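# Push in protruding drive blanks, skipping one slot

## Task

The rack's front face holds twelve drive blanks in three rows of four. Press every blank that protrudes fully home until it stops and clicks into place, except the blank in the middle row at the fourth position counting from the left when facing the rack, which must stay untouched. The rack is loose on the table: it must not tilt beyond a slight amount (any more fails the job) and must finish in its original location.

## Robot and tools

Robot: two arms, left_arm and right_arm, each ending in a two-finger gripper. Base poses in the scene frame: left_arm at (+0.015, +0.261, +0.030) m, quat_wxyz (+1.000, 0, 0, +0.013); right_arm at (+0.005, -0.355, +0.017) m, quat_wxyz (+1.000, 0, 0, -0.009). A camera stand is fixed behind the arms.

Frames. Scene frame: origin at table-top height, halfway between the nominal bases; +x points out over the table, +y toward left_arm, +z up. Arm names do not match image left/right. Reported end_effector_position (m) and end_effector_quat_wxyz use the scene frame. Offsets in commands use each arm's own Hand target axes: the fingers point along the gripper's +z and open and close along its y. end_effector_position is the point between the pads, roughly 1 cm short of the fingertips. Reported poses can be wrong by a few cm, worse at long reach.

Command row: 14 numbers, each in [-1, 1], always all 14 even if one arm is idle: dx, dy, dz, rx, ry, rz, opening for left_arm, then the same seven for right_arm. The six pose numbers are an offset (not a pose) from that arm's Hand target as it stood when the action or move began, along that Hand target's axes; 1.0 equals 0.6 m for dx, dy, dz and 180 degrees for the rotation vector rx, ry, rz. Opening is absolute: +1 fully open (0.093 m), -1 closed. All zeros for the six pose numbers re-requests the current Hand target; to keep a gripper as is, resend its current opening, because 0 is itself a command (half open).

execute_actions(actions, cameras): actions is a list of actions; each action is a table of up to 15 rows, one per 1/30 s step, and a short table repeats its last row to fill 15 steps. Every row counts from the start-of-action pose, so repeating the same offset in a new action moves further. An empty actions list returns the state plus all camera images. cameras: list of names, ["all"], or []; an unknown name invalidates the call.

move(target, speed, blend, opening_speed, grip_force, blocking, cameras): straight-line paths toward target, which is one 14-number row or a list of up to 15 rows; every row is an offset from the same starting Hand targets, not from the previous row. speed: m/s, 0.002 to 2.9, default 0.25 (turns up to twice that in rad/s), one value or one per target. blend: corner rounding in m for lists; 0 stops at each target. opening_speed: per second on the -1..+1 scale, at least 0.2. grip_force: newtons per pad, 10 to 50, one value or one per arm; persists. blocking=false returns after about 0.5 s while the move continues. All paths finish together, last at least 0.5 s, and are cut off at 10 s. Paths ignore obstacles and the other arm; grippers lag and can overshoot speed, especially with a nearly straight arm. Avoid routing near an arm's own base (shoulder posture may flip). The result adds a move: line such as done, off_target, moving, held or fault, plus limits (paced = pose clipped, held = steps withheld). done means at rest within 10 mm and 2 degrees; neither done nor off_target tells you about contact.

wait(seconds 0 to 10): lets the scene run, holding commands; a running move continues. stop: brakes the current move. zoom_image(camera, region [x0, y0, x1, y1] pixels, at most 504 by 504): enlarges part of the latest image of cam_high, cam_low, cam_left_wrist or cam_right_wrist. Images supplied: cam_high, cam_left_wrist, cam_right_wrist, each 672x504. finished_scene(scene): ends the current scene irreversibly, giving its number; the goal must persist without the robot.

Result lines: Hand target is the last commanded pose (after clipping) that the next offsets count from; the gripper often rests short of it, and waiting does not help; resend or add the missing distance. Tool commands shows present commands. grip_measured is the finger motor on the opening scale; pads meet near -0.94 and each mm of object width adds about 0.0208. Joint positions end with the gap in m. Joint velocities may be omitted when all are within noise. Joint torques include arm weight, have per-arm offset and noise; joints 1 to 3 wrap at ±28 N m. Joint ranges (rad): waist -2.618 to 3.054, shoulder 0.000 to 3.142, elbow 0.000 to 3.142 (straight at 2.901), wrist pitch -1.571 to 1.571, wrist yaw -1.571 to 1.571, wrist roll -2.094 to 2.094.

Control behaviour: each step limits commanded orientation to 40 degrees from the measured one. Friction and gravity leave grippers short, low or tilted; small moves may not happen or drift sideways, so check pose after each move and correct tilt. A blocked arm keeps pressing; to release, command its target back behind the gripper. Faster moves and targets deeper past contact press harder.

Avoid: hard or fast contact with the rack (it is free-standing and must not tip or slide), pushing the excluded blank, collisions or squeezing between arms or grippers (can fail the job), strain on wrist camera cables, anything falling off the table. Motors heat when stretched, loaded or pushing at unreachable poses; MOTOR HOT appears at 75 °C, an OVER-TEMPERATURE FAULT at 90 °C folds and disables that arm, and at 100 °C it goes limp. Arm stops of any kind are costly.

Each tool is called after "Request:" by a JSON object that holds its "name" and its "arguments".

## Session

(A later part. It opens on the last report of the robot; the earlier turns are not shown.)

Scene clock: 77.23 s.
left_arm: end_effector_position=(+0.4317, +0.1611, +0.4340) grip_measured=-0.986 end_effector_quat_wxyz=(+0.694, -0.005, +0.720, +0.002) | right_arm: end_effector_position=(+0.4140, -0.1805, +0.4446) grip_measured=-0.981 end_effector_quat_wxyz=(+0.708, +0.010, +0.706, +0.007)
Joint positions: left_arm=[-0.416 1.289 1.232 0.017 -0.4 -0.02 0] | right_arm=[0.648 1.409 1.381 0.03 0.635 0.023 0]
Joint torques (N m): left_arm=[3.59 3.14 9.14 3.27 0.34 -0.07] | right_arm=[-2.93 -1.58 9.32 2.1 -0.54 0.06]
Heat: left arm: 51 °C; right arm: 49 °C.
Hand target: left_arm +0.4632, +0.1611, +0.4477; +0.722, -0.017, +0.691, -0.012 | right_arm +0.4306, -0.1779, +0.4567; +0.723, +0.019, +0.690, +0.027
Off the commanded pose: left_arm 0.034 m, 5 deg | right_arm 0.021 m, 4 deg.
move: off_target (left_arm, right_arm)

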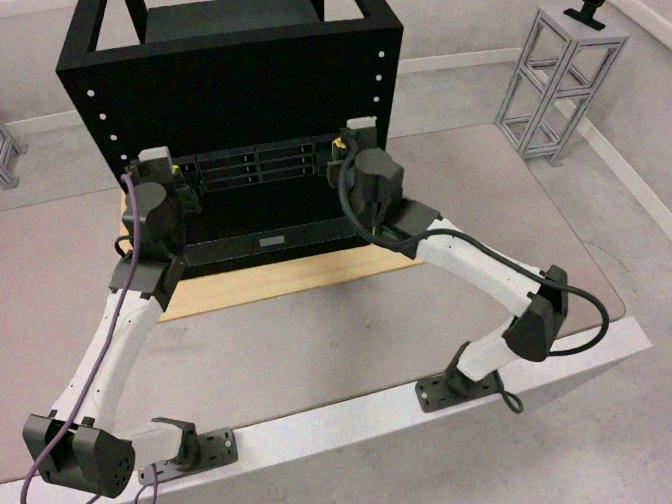

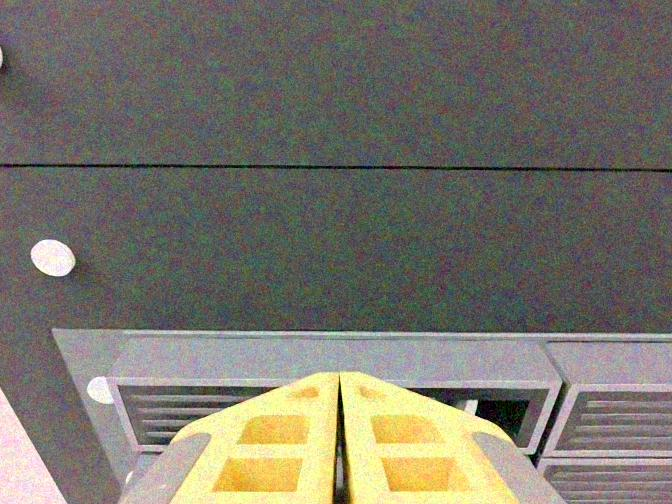

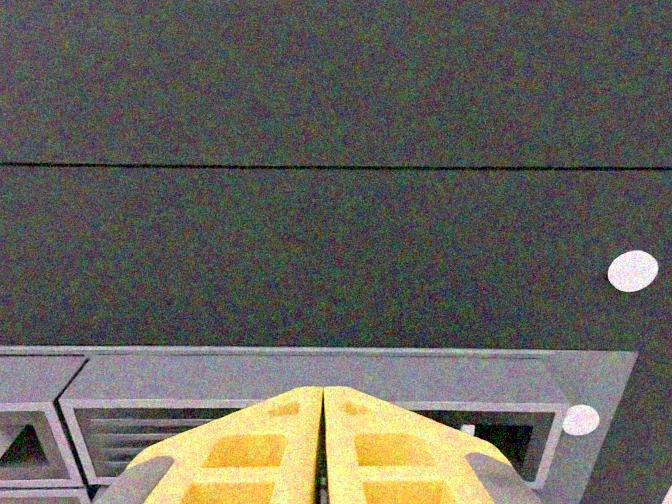

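Request:
{"name": "move", "arguments": {"target": [0,0,-0.12,0,0,0,-1,0.001,0,0.03,0,0,0,-1], "speed": 0.1, "cameras": ["all"]}}

Request:
{"name": "zoom_image", "arguments": {"camera": "cam_left_wrist", "region": [150, 220, 654, 504]}}

Scene clock: 80.93 s.
left_arm: end_effector_position=(+0.3936, +0.1598, +0.4434) grip_measured=-0.986 end_effector_quat_wxyz=(+0.719, -0.012, +0.695, -0.013) | right_arm: end_effector_position=(+0.4167, -0.1794, +0.4420) grip_measured=-0.981 end_effector_quat_wxyz=(+0.697, +0.003, +0.717, -0.002)
Joint positions: left_arm=[-0.476 1.151 1.111 0.078 -0.449 -0.02 0] | right_arm=[0.646 1.425 1.416 -0.028 0.635 0.023 0]
Joint torques (N m): left_arm=[-0.18 -3.82 5.53 2.17 -0.22 -0.03] | right_arm=[-5.07 0.58 9.57 2.63 -0.83 0.07]
Heat: left arm: 53 °C; right arm: 50 °C.
Hand target: left_arm +0.3913, +0.1605, +0.4445; +0.722, -0.017, +0.691, -0.012 | right_arm +0.4486, -0.1777, +0.4571; +0.723, +0.019, +0.690, +0.027
Off the commanded pose: left_arm 0.003 m, 1 deg | right_arm 0.035 m, 6 deg.
move: off_target (right_arm)

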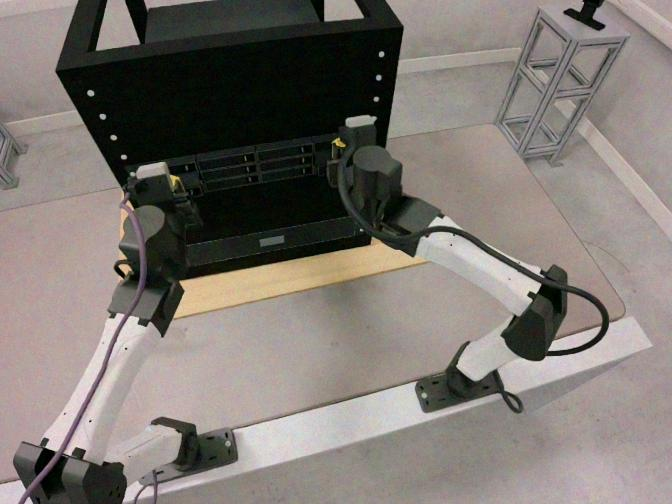

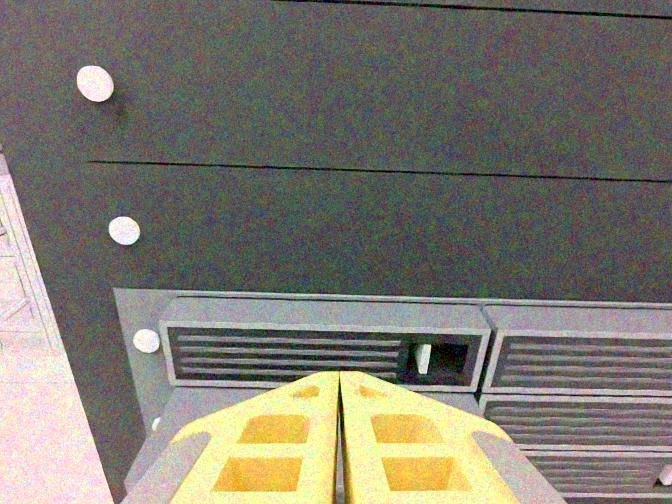

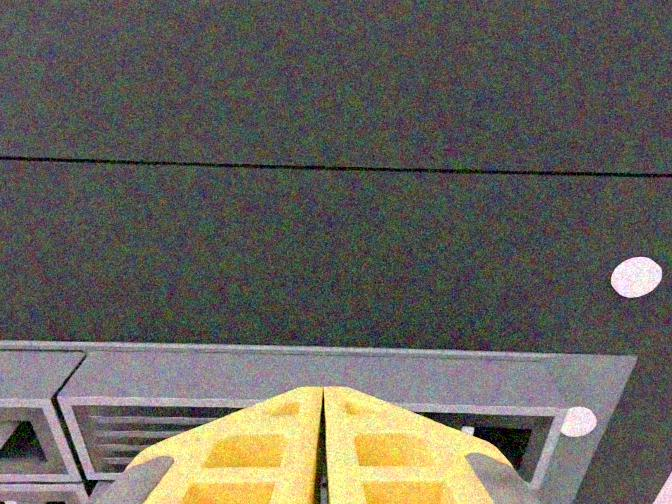

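Scaled by 1.000.

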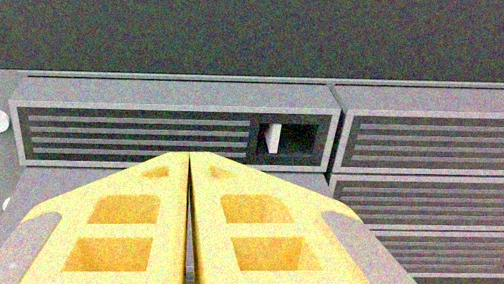

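Request:
{"name": "move", "arguments": {"target": [[0,0,-0.05,0,0,0,-1,0,0,-0.12,0,0,0,-1],[0.05,0,-0.05,0,0,0,-1,0,0,-0.15,0,0,0,-1]], "speed": 0.1, "cameras": ["all"]}}

Scene clock: 86.63 s.
left_arm: end_effector_position=(+0.3663, +0.1583, +0.4070) grip_measured=-0.986 end_effector_quat_wxyz=(+0.714, -0.011, +0.700, -0.010) | right_arm: end_effector_position=(+0.3644, -0.1740, +0.4447) grip_measured=-0.981 end_effector_quat_wxyz=(+0.716, +0.010, +0.698, +0.023)
Joint positions: left_arm=[-0.541 1.038 0.922 0.136 -0.517 -0.02 0] | right_arm=[0.769 1.268 1.249 0.054 0.733 0.023 0]
Joint torques (N m): left_arm=[-0.34 -3.4 5.85 2.22 -0.21 0.01] | right_arm=[0.01 -5.78 5.96 1.61 0.05 -0.1]
Heat: left arm: 53 °C; right arm: 50 °C.
Hand target: left_arm +0.3627, +0.1591, +0.4131; +0.722, -0.017, +0.692, -0.012 | right_arm +0.3587, -0.1786, +0.4527; +0.723, +0.019, +0.690, +0.027
Off the commanded pose: left_arm 0.007 m, 2 deg | right_arm 0.011 m, 2 deg.
move: off_target (right_arm)

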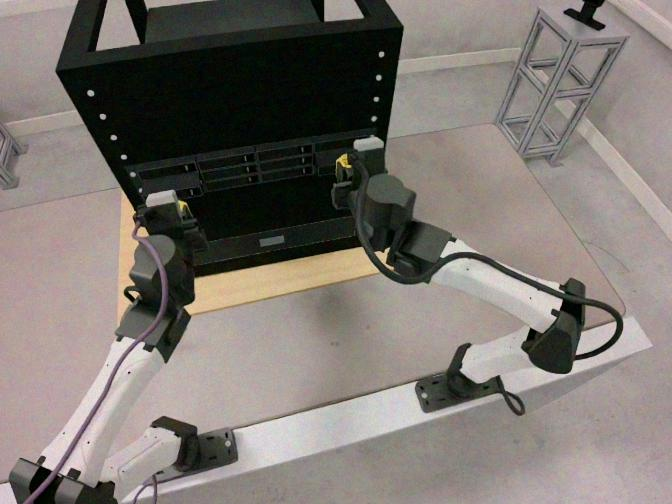

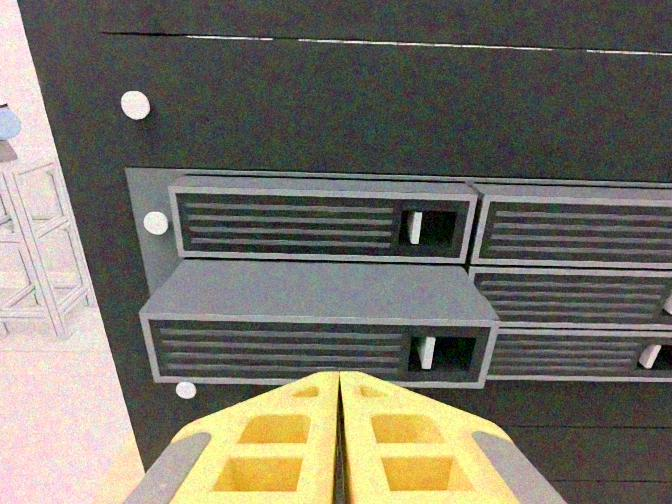

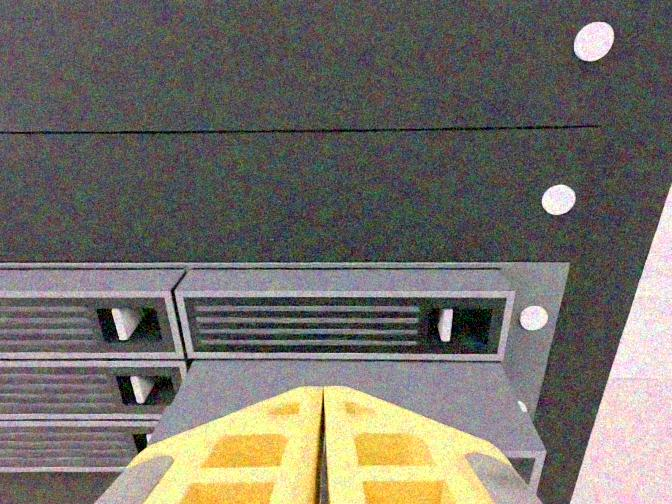

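Request:
{"name": "move", "arguments": {"target": [-0.01,0.003,0.05,0,0,0,-1,0,0,-0.05,0,0,0,-1], "speed": 0.08, "cameras": ["all"]}}

Scene clock: 90.50 s.
left_arm: end_effector_position=(+0.3898, +0.1622, +0.4073) grip_measured=-0.986 end_effector_quat_wxyz=(+0.711, -0.014, +0.703, -0.004) | right_arm: end_effector_position=(+0.3332, -0.1743, +0.4472) grip_measured=-0.981 end_effector_quat_wxyz=(+0.720, +0.013, +0.693, +0.027)
Joint positions: left_arm=[-0.484 1.12 0.973 0.159 -0.474 -0.02 0] | right_arm=[0.856 1.185 1.191 0.052 0.819 0.014 0]
Joint torques (N m): left_arm=[0.85 -2.26 8.25 2.26 0.07 -0.03] | right_arm=[0.1 -4.83 6.04 1.42 0.04 -0.05]
Heat: left arm: 53 °C; right arm: 50 °C.
Hand target: left_arm +0.3923, +0.1613, +0.4205; +0.722, -0.017, +0.691, -0.012 | right_arm +0.3287, -0.1789, +0.4514; +0.723, +0.019, +0.690, +0.028
Off the commanded pose: left_arm 0.013 m, 2 deg | right_arm 0.008 m, 1 deg.
move: off_target (left_arm)

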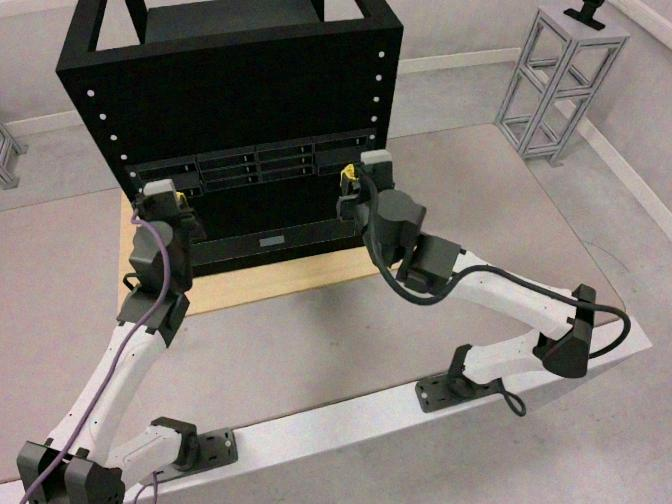

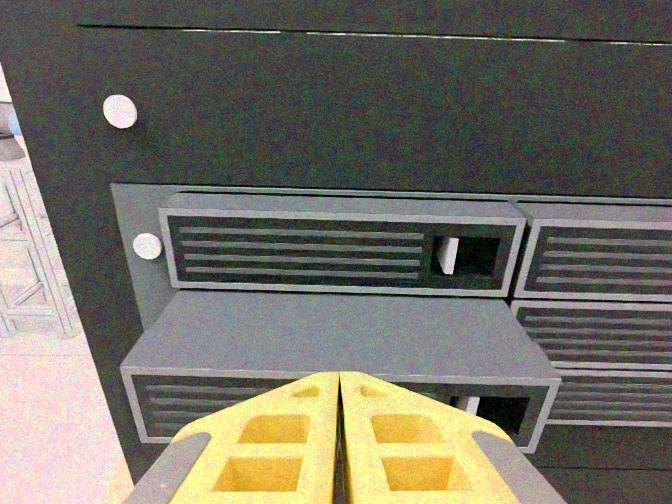

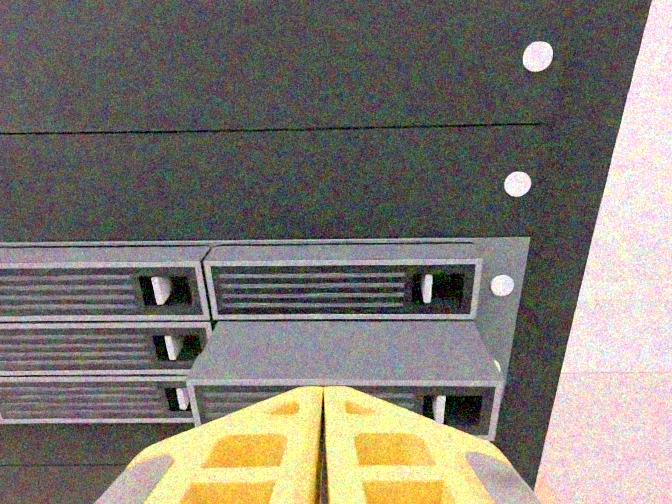

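Request:
{"name": "move", "arguments": {"target": [[0,0,0.06,0,0,0,-1,0,0,-0.04,0,0,0,-1],[0,0,0.116,0,0,0,-1,0,0,-0.05,0,0,0,-1]], "speed": 0.05, "blend": 0.01, "cameras": ["all"]}}

Scene clock: 96.30 s.
left_arm: end_effector_position=(+0.4315, +0.1619, +0.4072) grip_measured=-0.986 end_effector_quat_wxyz=(+0.693, -0.008, +0.720, +0.006) | right_arm: end_effector_position=(+0.3032, -0.1743, +0.4464) grip_measured=-0.981 end_effector_quat_wxyz=(+0.721, +0.013, +0.692, +0.027)
Joint positions: left_arm=[-0.418 1.276 1.117 0.117 -0.411 -0.02 0] | right_arm=[0.958 1.114 1.143 0.038 0.921 0.002 0]
Joint torques (N m): left_arm=[3.85 3.04 9.85 3.23 0.45 -0.07] | right_arm=[-0.03 -4.27 5.85 1.38 0.02 -0.02]
Heat: left arm: 53 °C; right arm: 50 °C.
Hand target: left_arm +0.4619, +0.1618, +0.4235; +0.722, -0.017, +0.691, -0.012 | right_arm +0.2988, -0.1792, +0.4499; +0.723, +0.019, +0.690, +0.027
Off the commanded pose: left_arm 0.034 m, 5 deg | right_arm 0.008 m, 1 deg.
move: off_target (left_arm)

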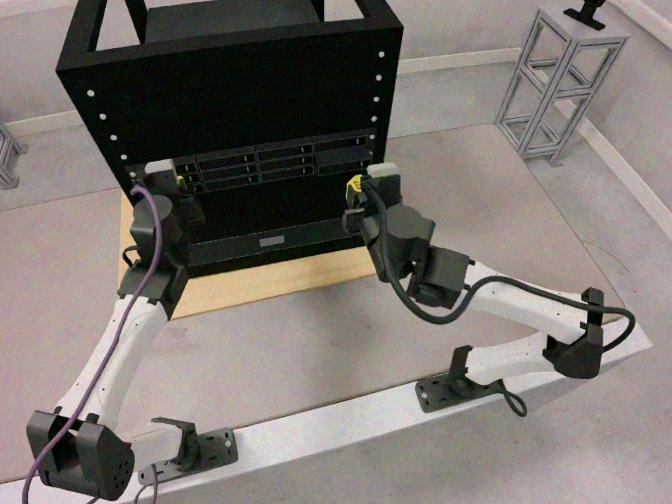

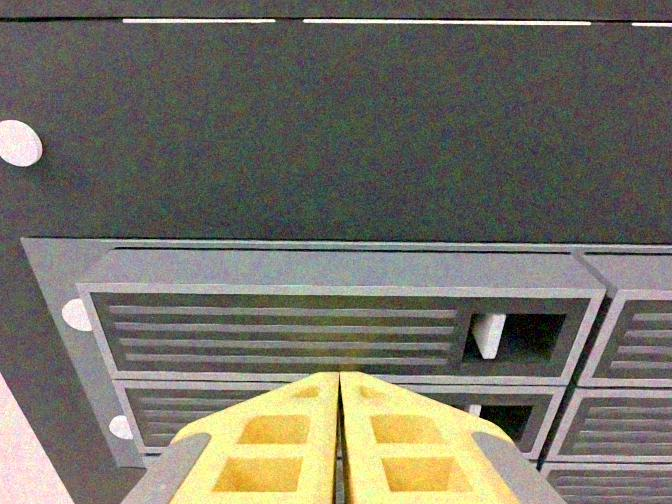

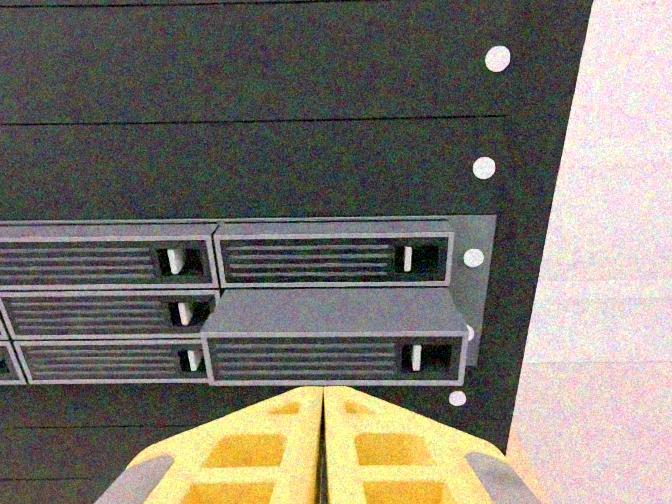

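Request:
{"name": "move", "arguments": {"target": [0,0,-0.2,0,0,0,-1,0,0,-0.04,0,0,0,-1], "speed": 0.15, "cameras": ["all"]}}

Request:
{"name": "zoom_image", "arguments": {"camera": "cam_left_wrist", "region": [150, 100, 650, 400]}}

Request:
{"name": "zoom_image", "arguments": {"camera": "cam_high", "region": [120, 120, 260, 215]}}

Request:
{"name": "zoom_image", "arguments": {"camera": "cam_high", "region": [250, 120, 390, 195]}}

Request:
{"name": "zoom_image", "arguments": {"camera": "cam_right_wrist", "region": [0, 150, 500, 400]}}

Scene clock: 101.67 s.
left_arm: end_effector_position=(+0.3432, +0.1605, +0.4224) grip_measured=-0.986 end_effector_quat_wxyz=(+0.725, -0.017, +0.688, -0.018) | right_arm: end_effector_position=(+0.2783, -0.1746, +0.4462) grip_measured=-0.981 end_effector_quat_wxyz=(+0.722, +0.013, +0.692, +0.027)
Joint positions: left_arm=[-0.589 0.957 0.914 0.105 -0.563 -0.017 0] | right_arm=[1.054 1.06 1.11 0.032 1.017 -0.013 0]
Joint torques (N m): left_arm=[-0.17 -1.94 5.52 1.94 -0.19 0.02] | right_arm=[0.17 -3.67 5.93 1.31 0.05 -0.09]
Heat: left arm: 55 °C; right arm: 49 °C.
Hand target: left_arm +0.3420, +0.1609, +0.4182; +0.722, -0.017, +0.691, -0.012 | right_arm +0.2749, -0.1794, +0.4487; +0.723, +0.019, +0.690, +0.027
Off the commanded pose: left_arm 0.004 m, 1 deg | right_arm 0.007 m, 1 deg.
move: done

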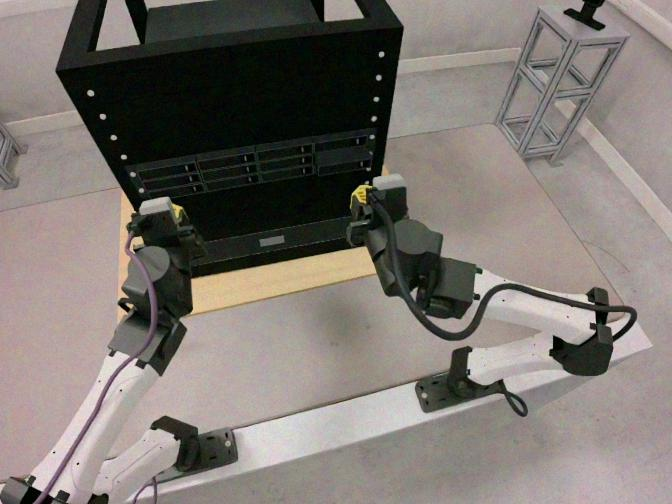

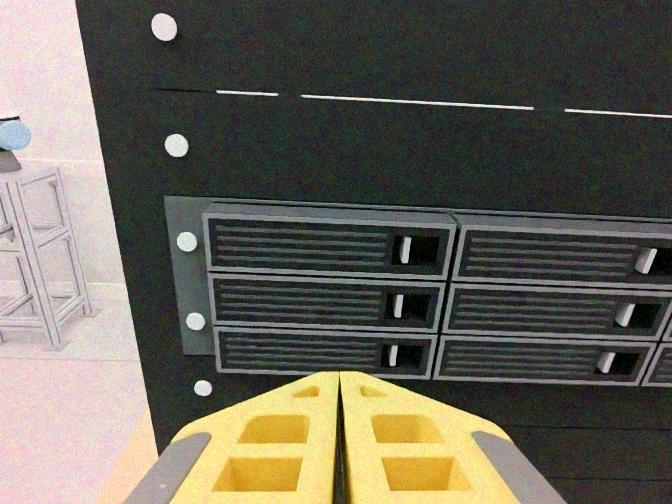

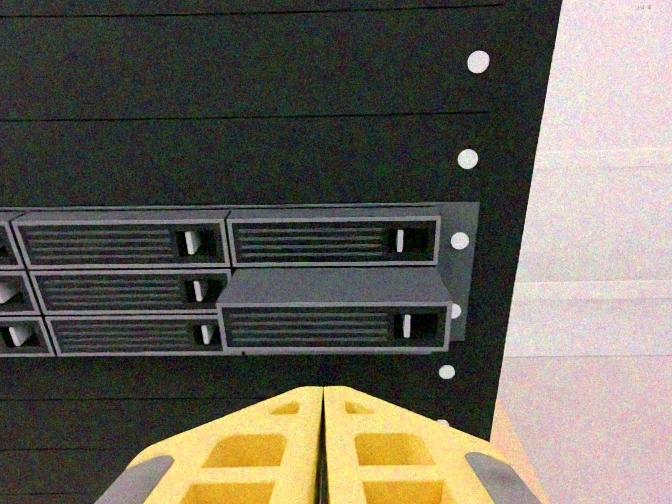

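Scaled by 1.008 from the camera's 672x504 image, which has a finer 960x720 frame.

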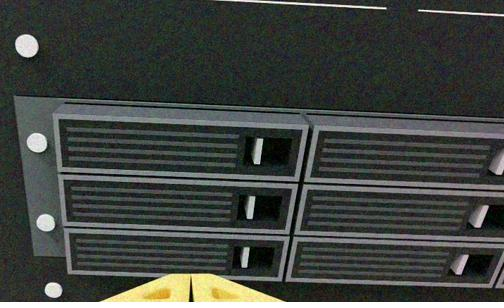

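Scaled by 3.600 from the camera's 672x504 image, which has a finer 960x720 frame.

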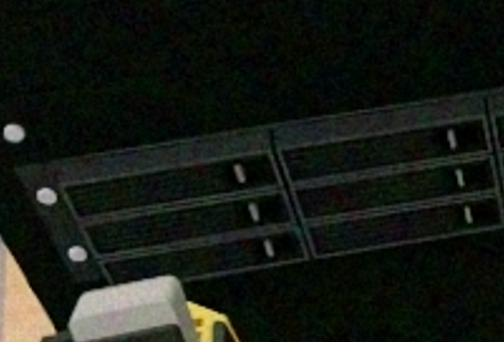

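Scaled by 3.600 from the camera's 672x504 image, which has a finer 960x720 frame.

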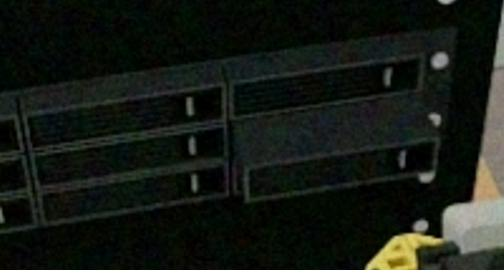

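Scaled by 1.008 from the camera's 672x504 image, which has a finer 960x720 frame.

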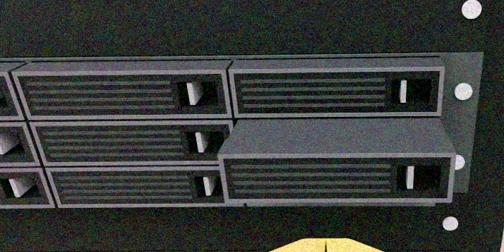

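Request:
{"name": "finished_scene", "arguments": {"scene": 2}}

The scene is finished: the task was done.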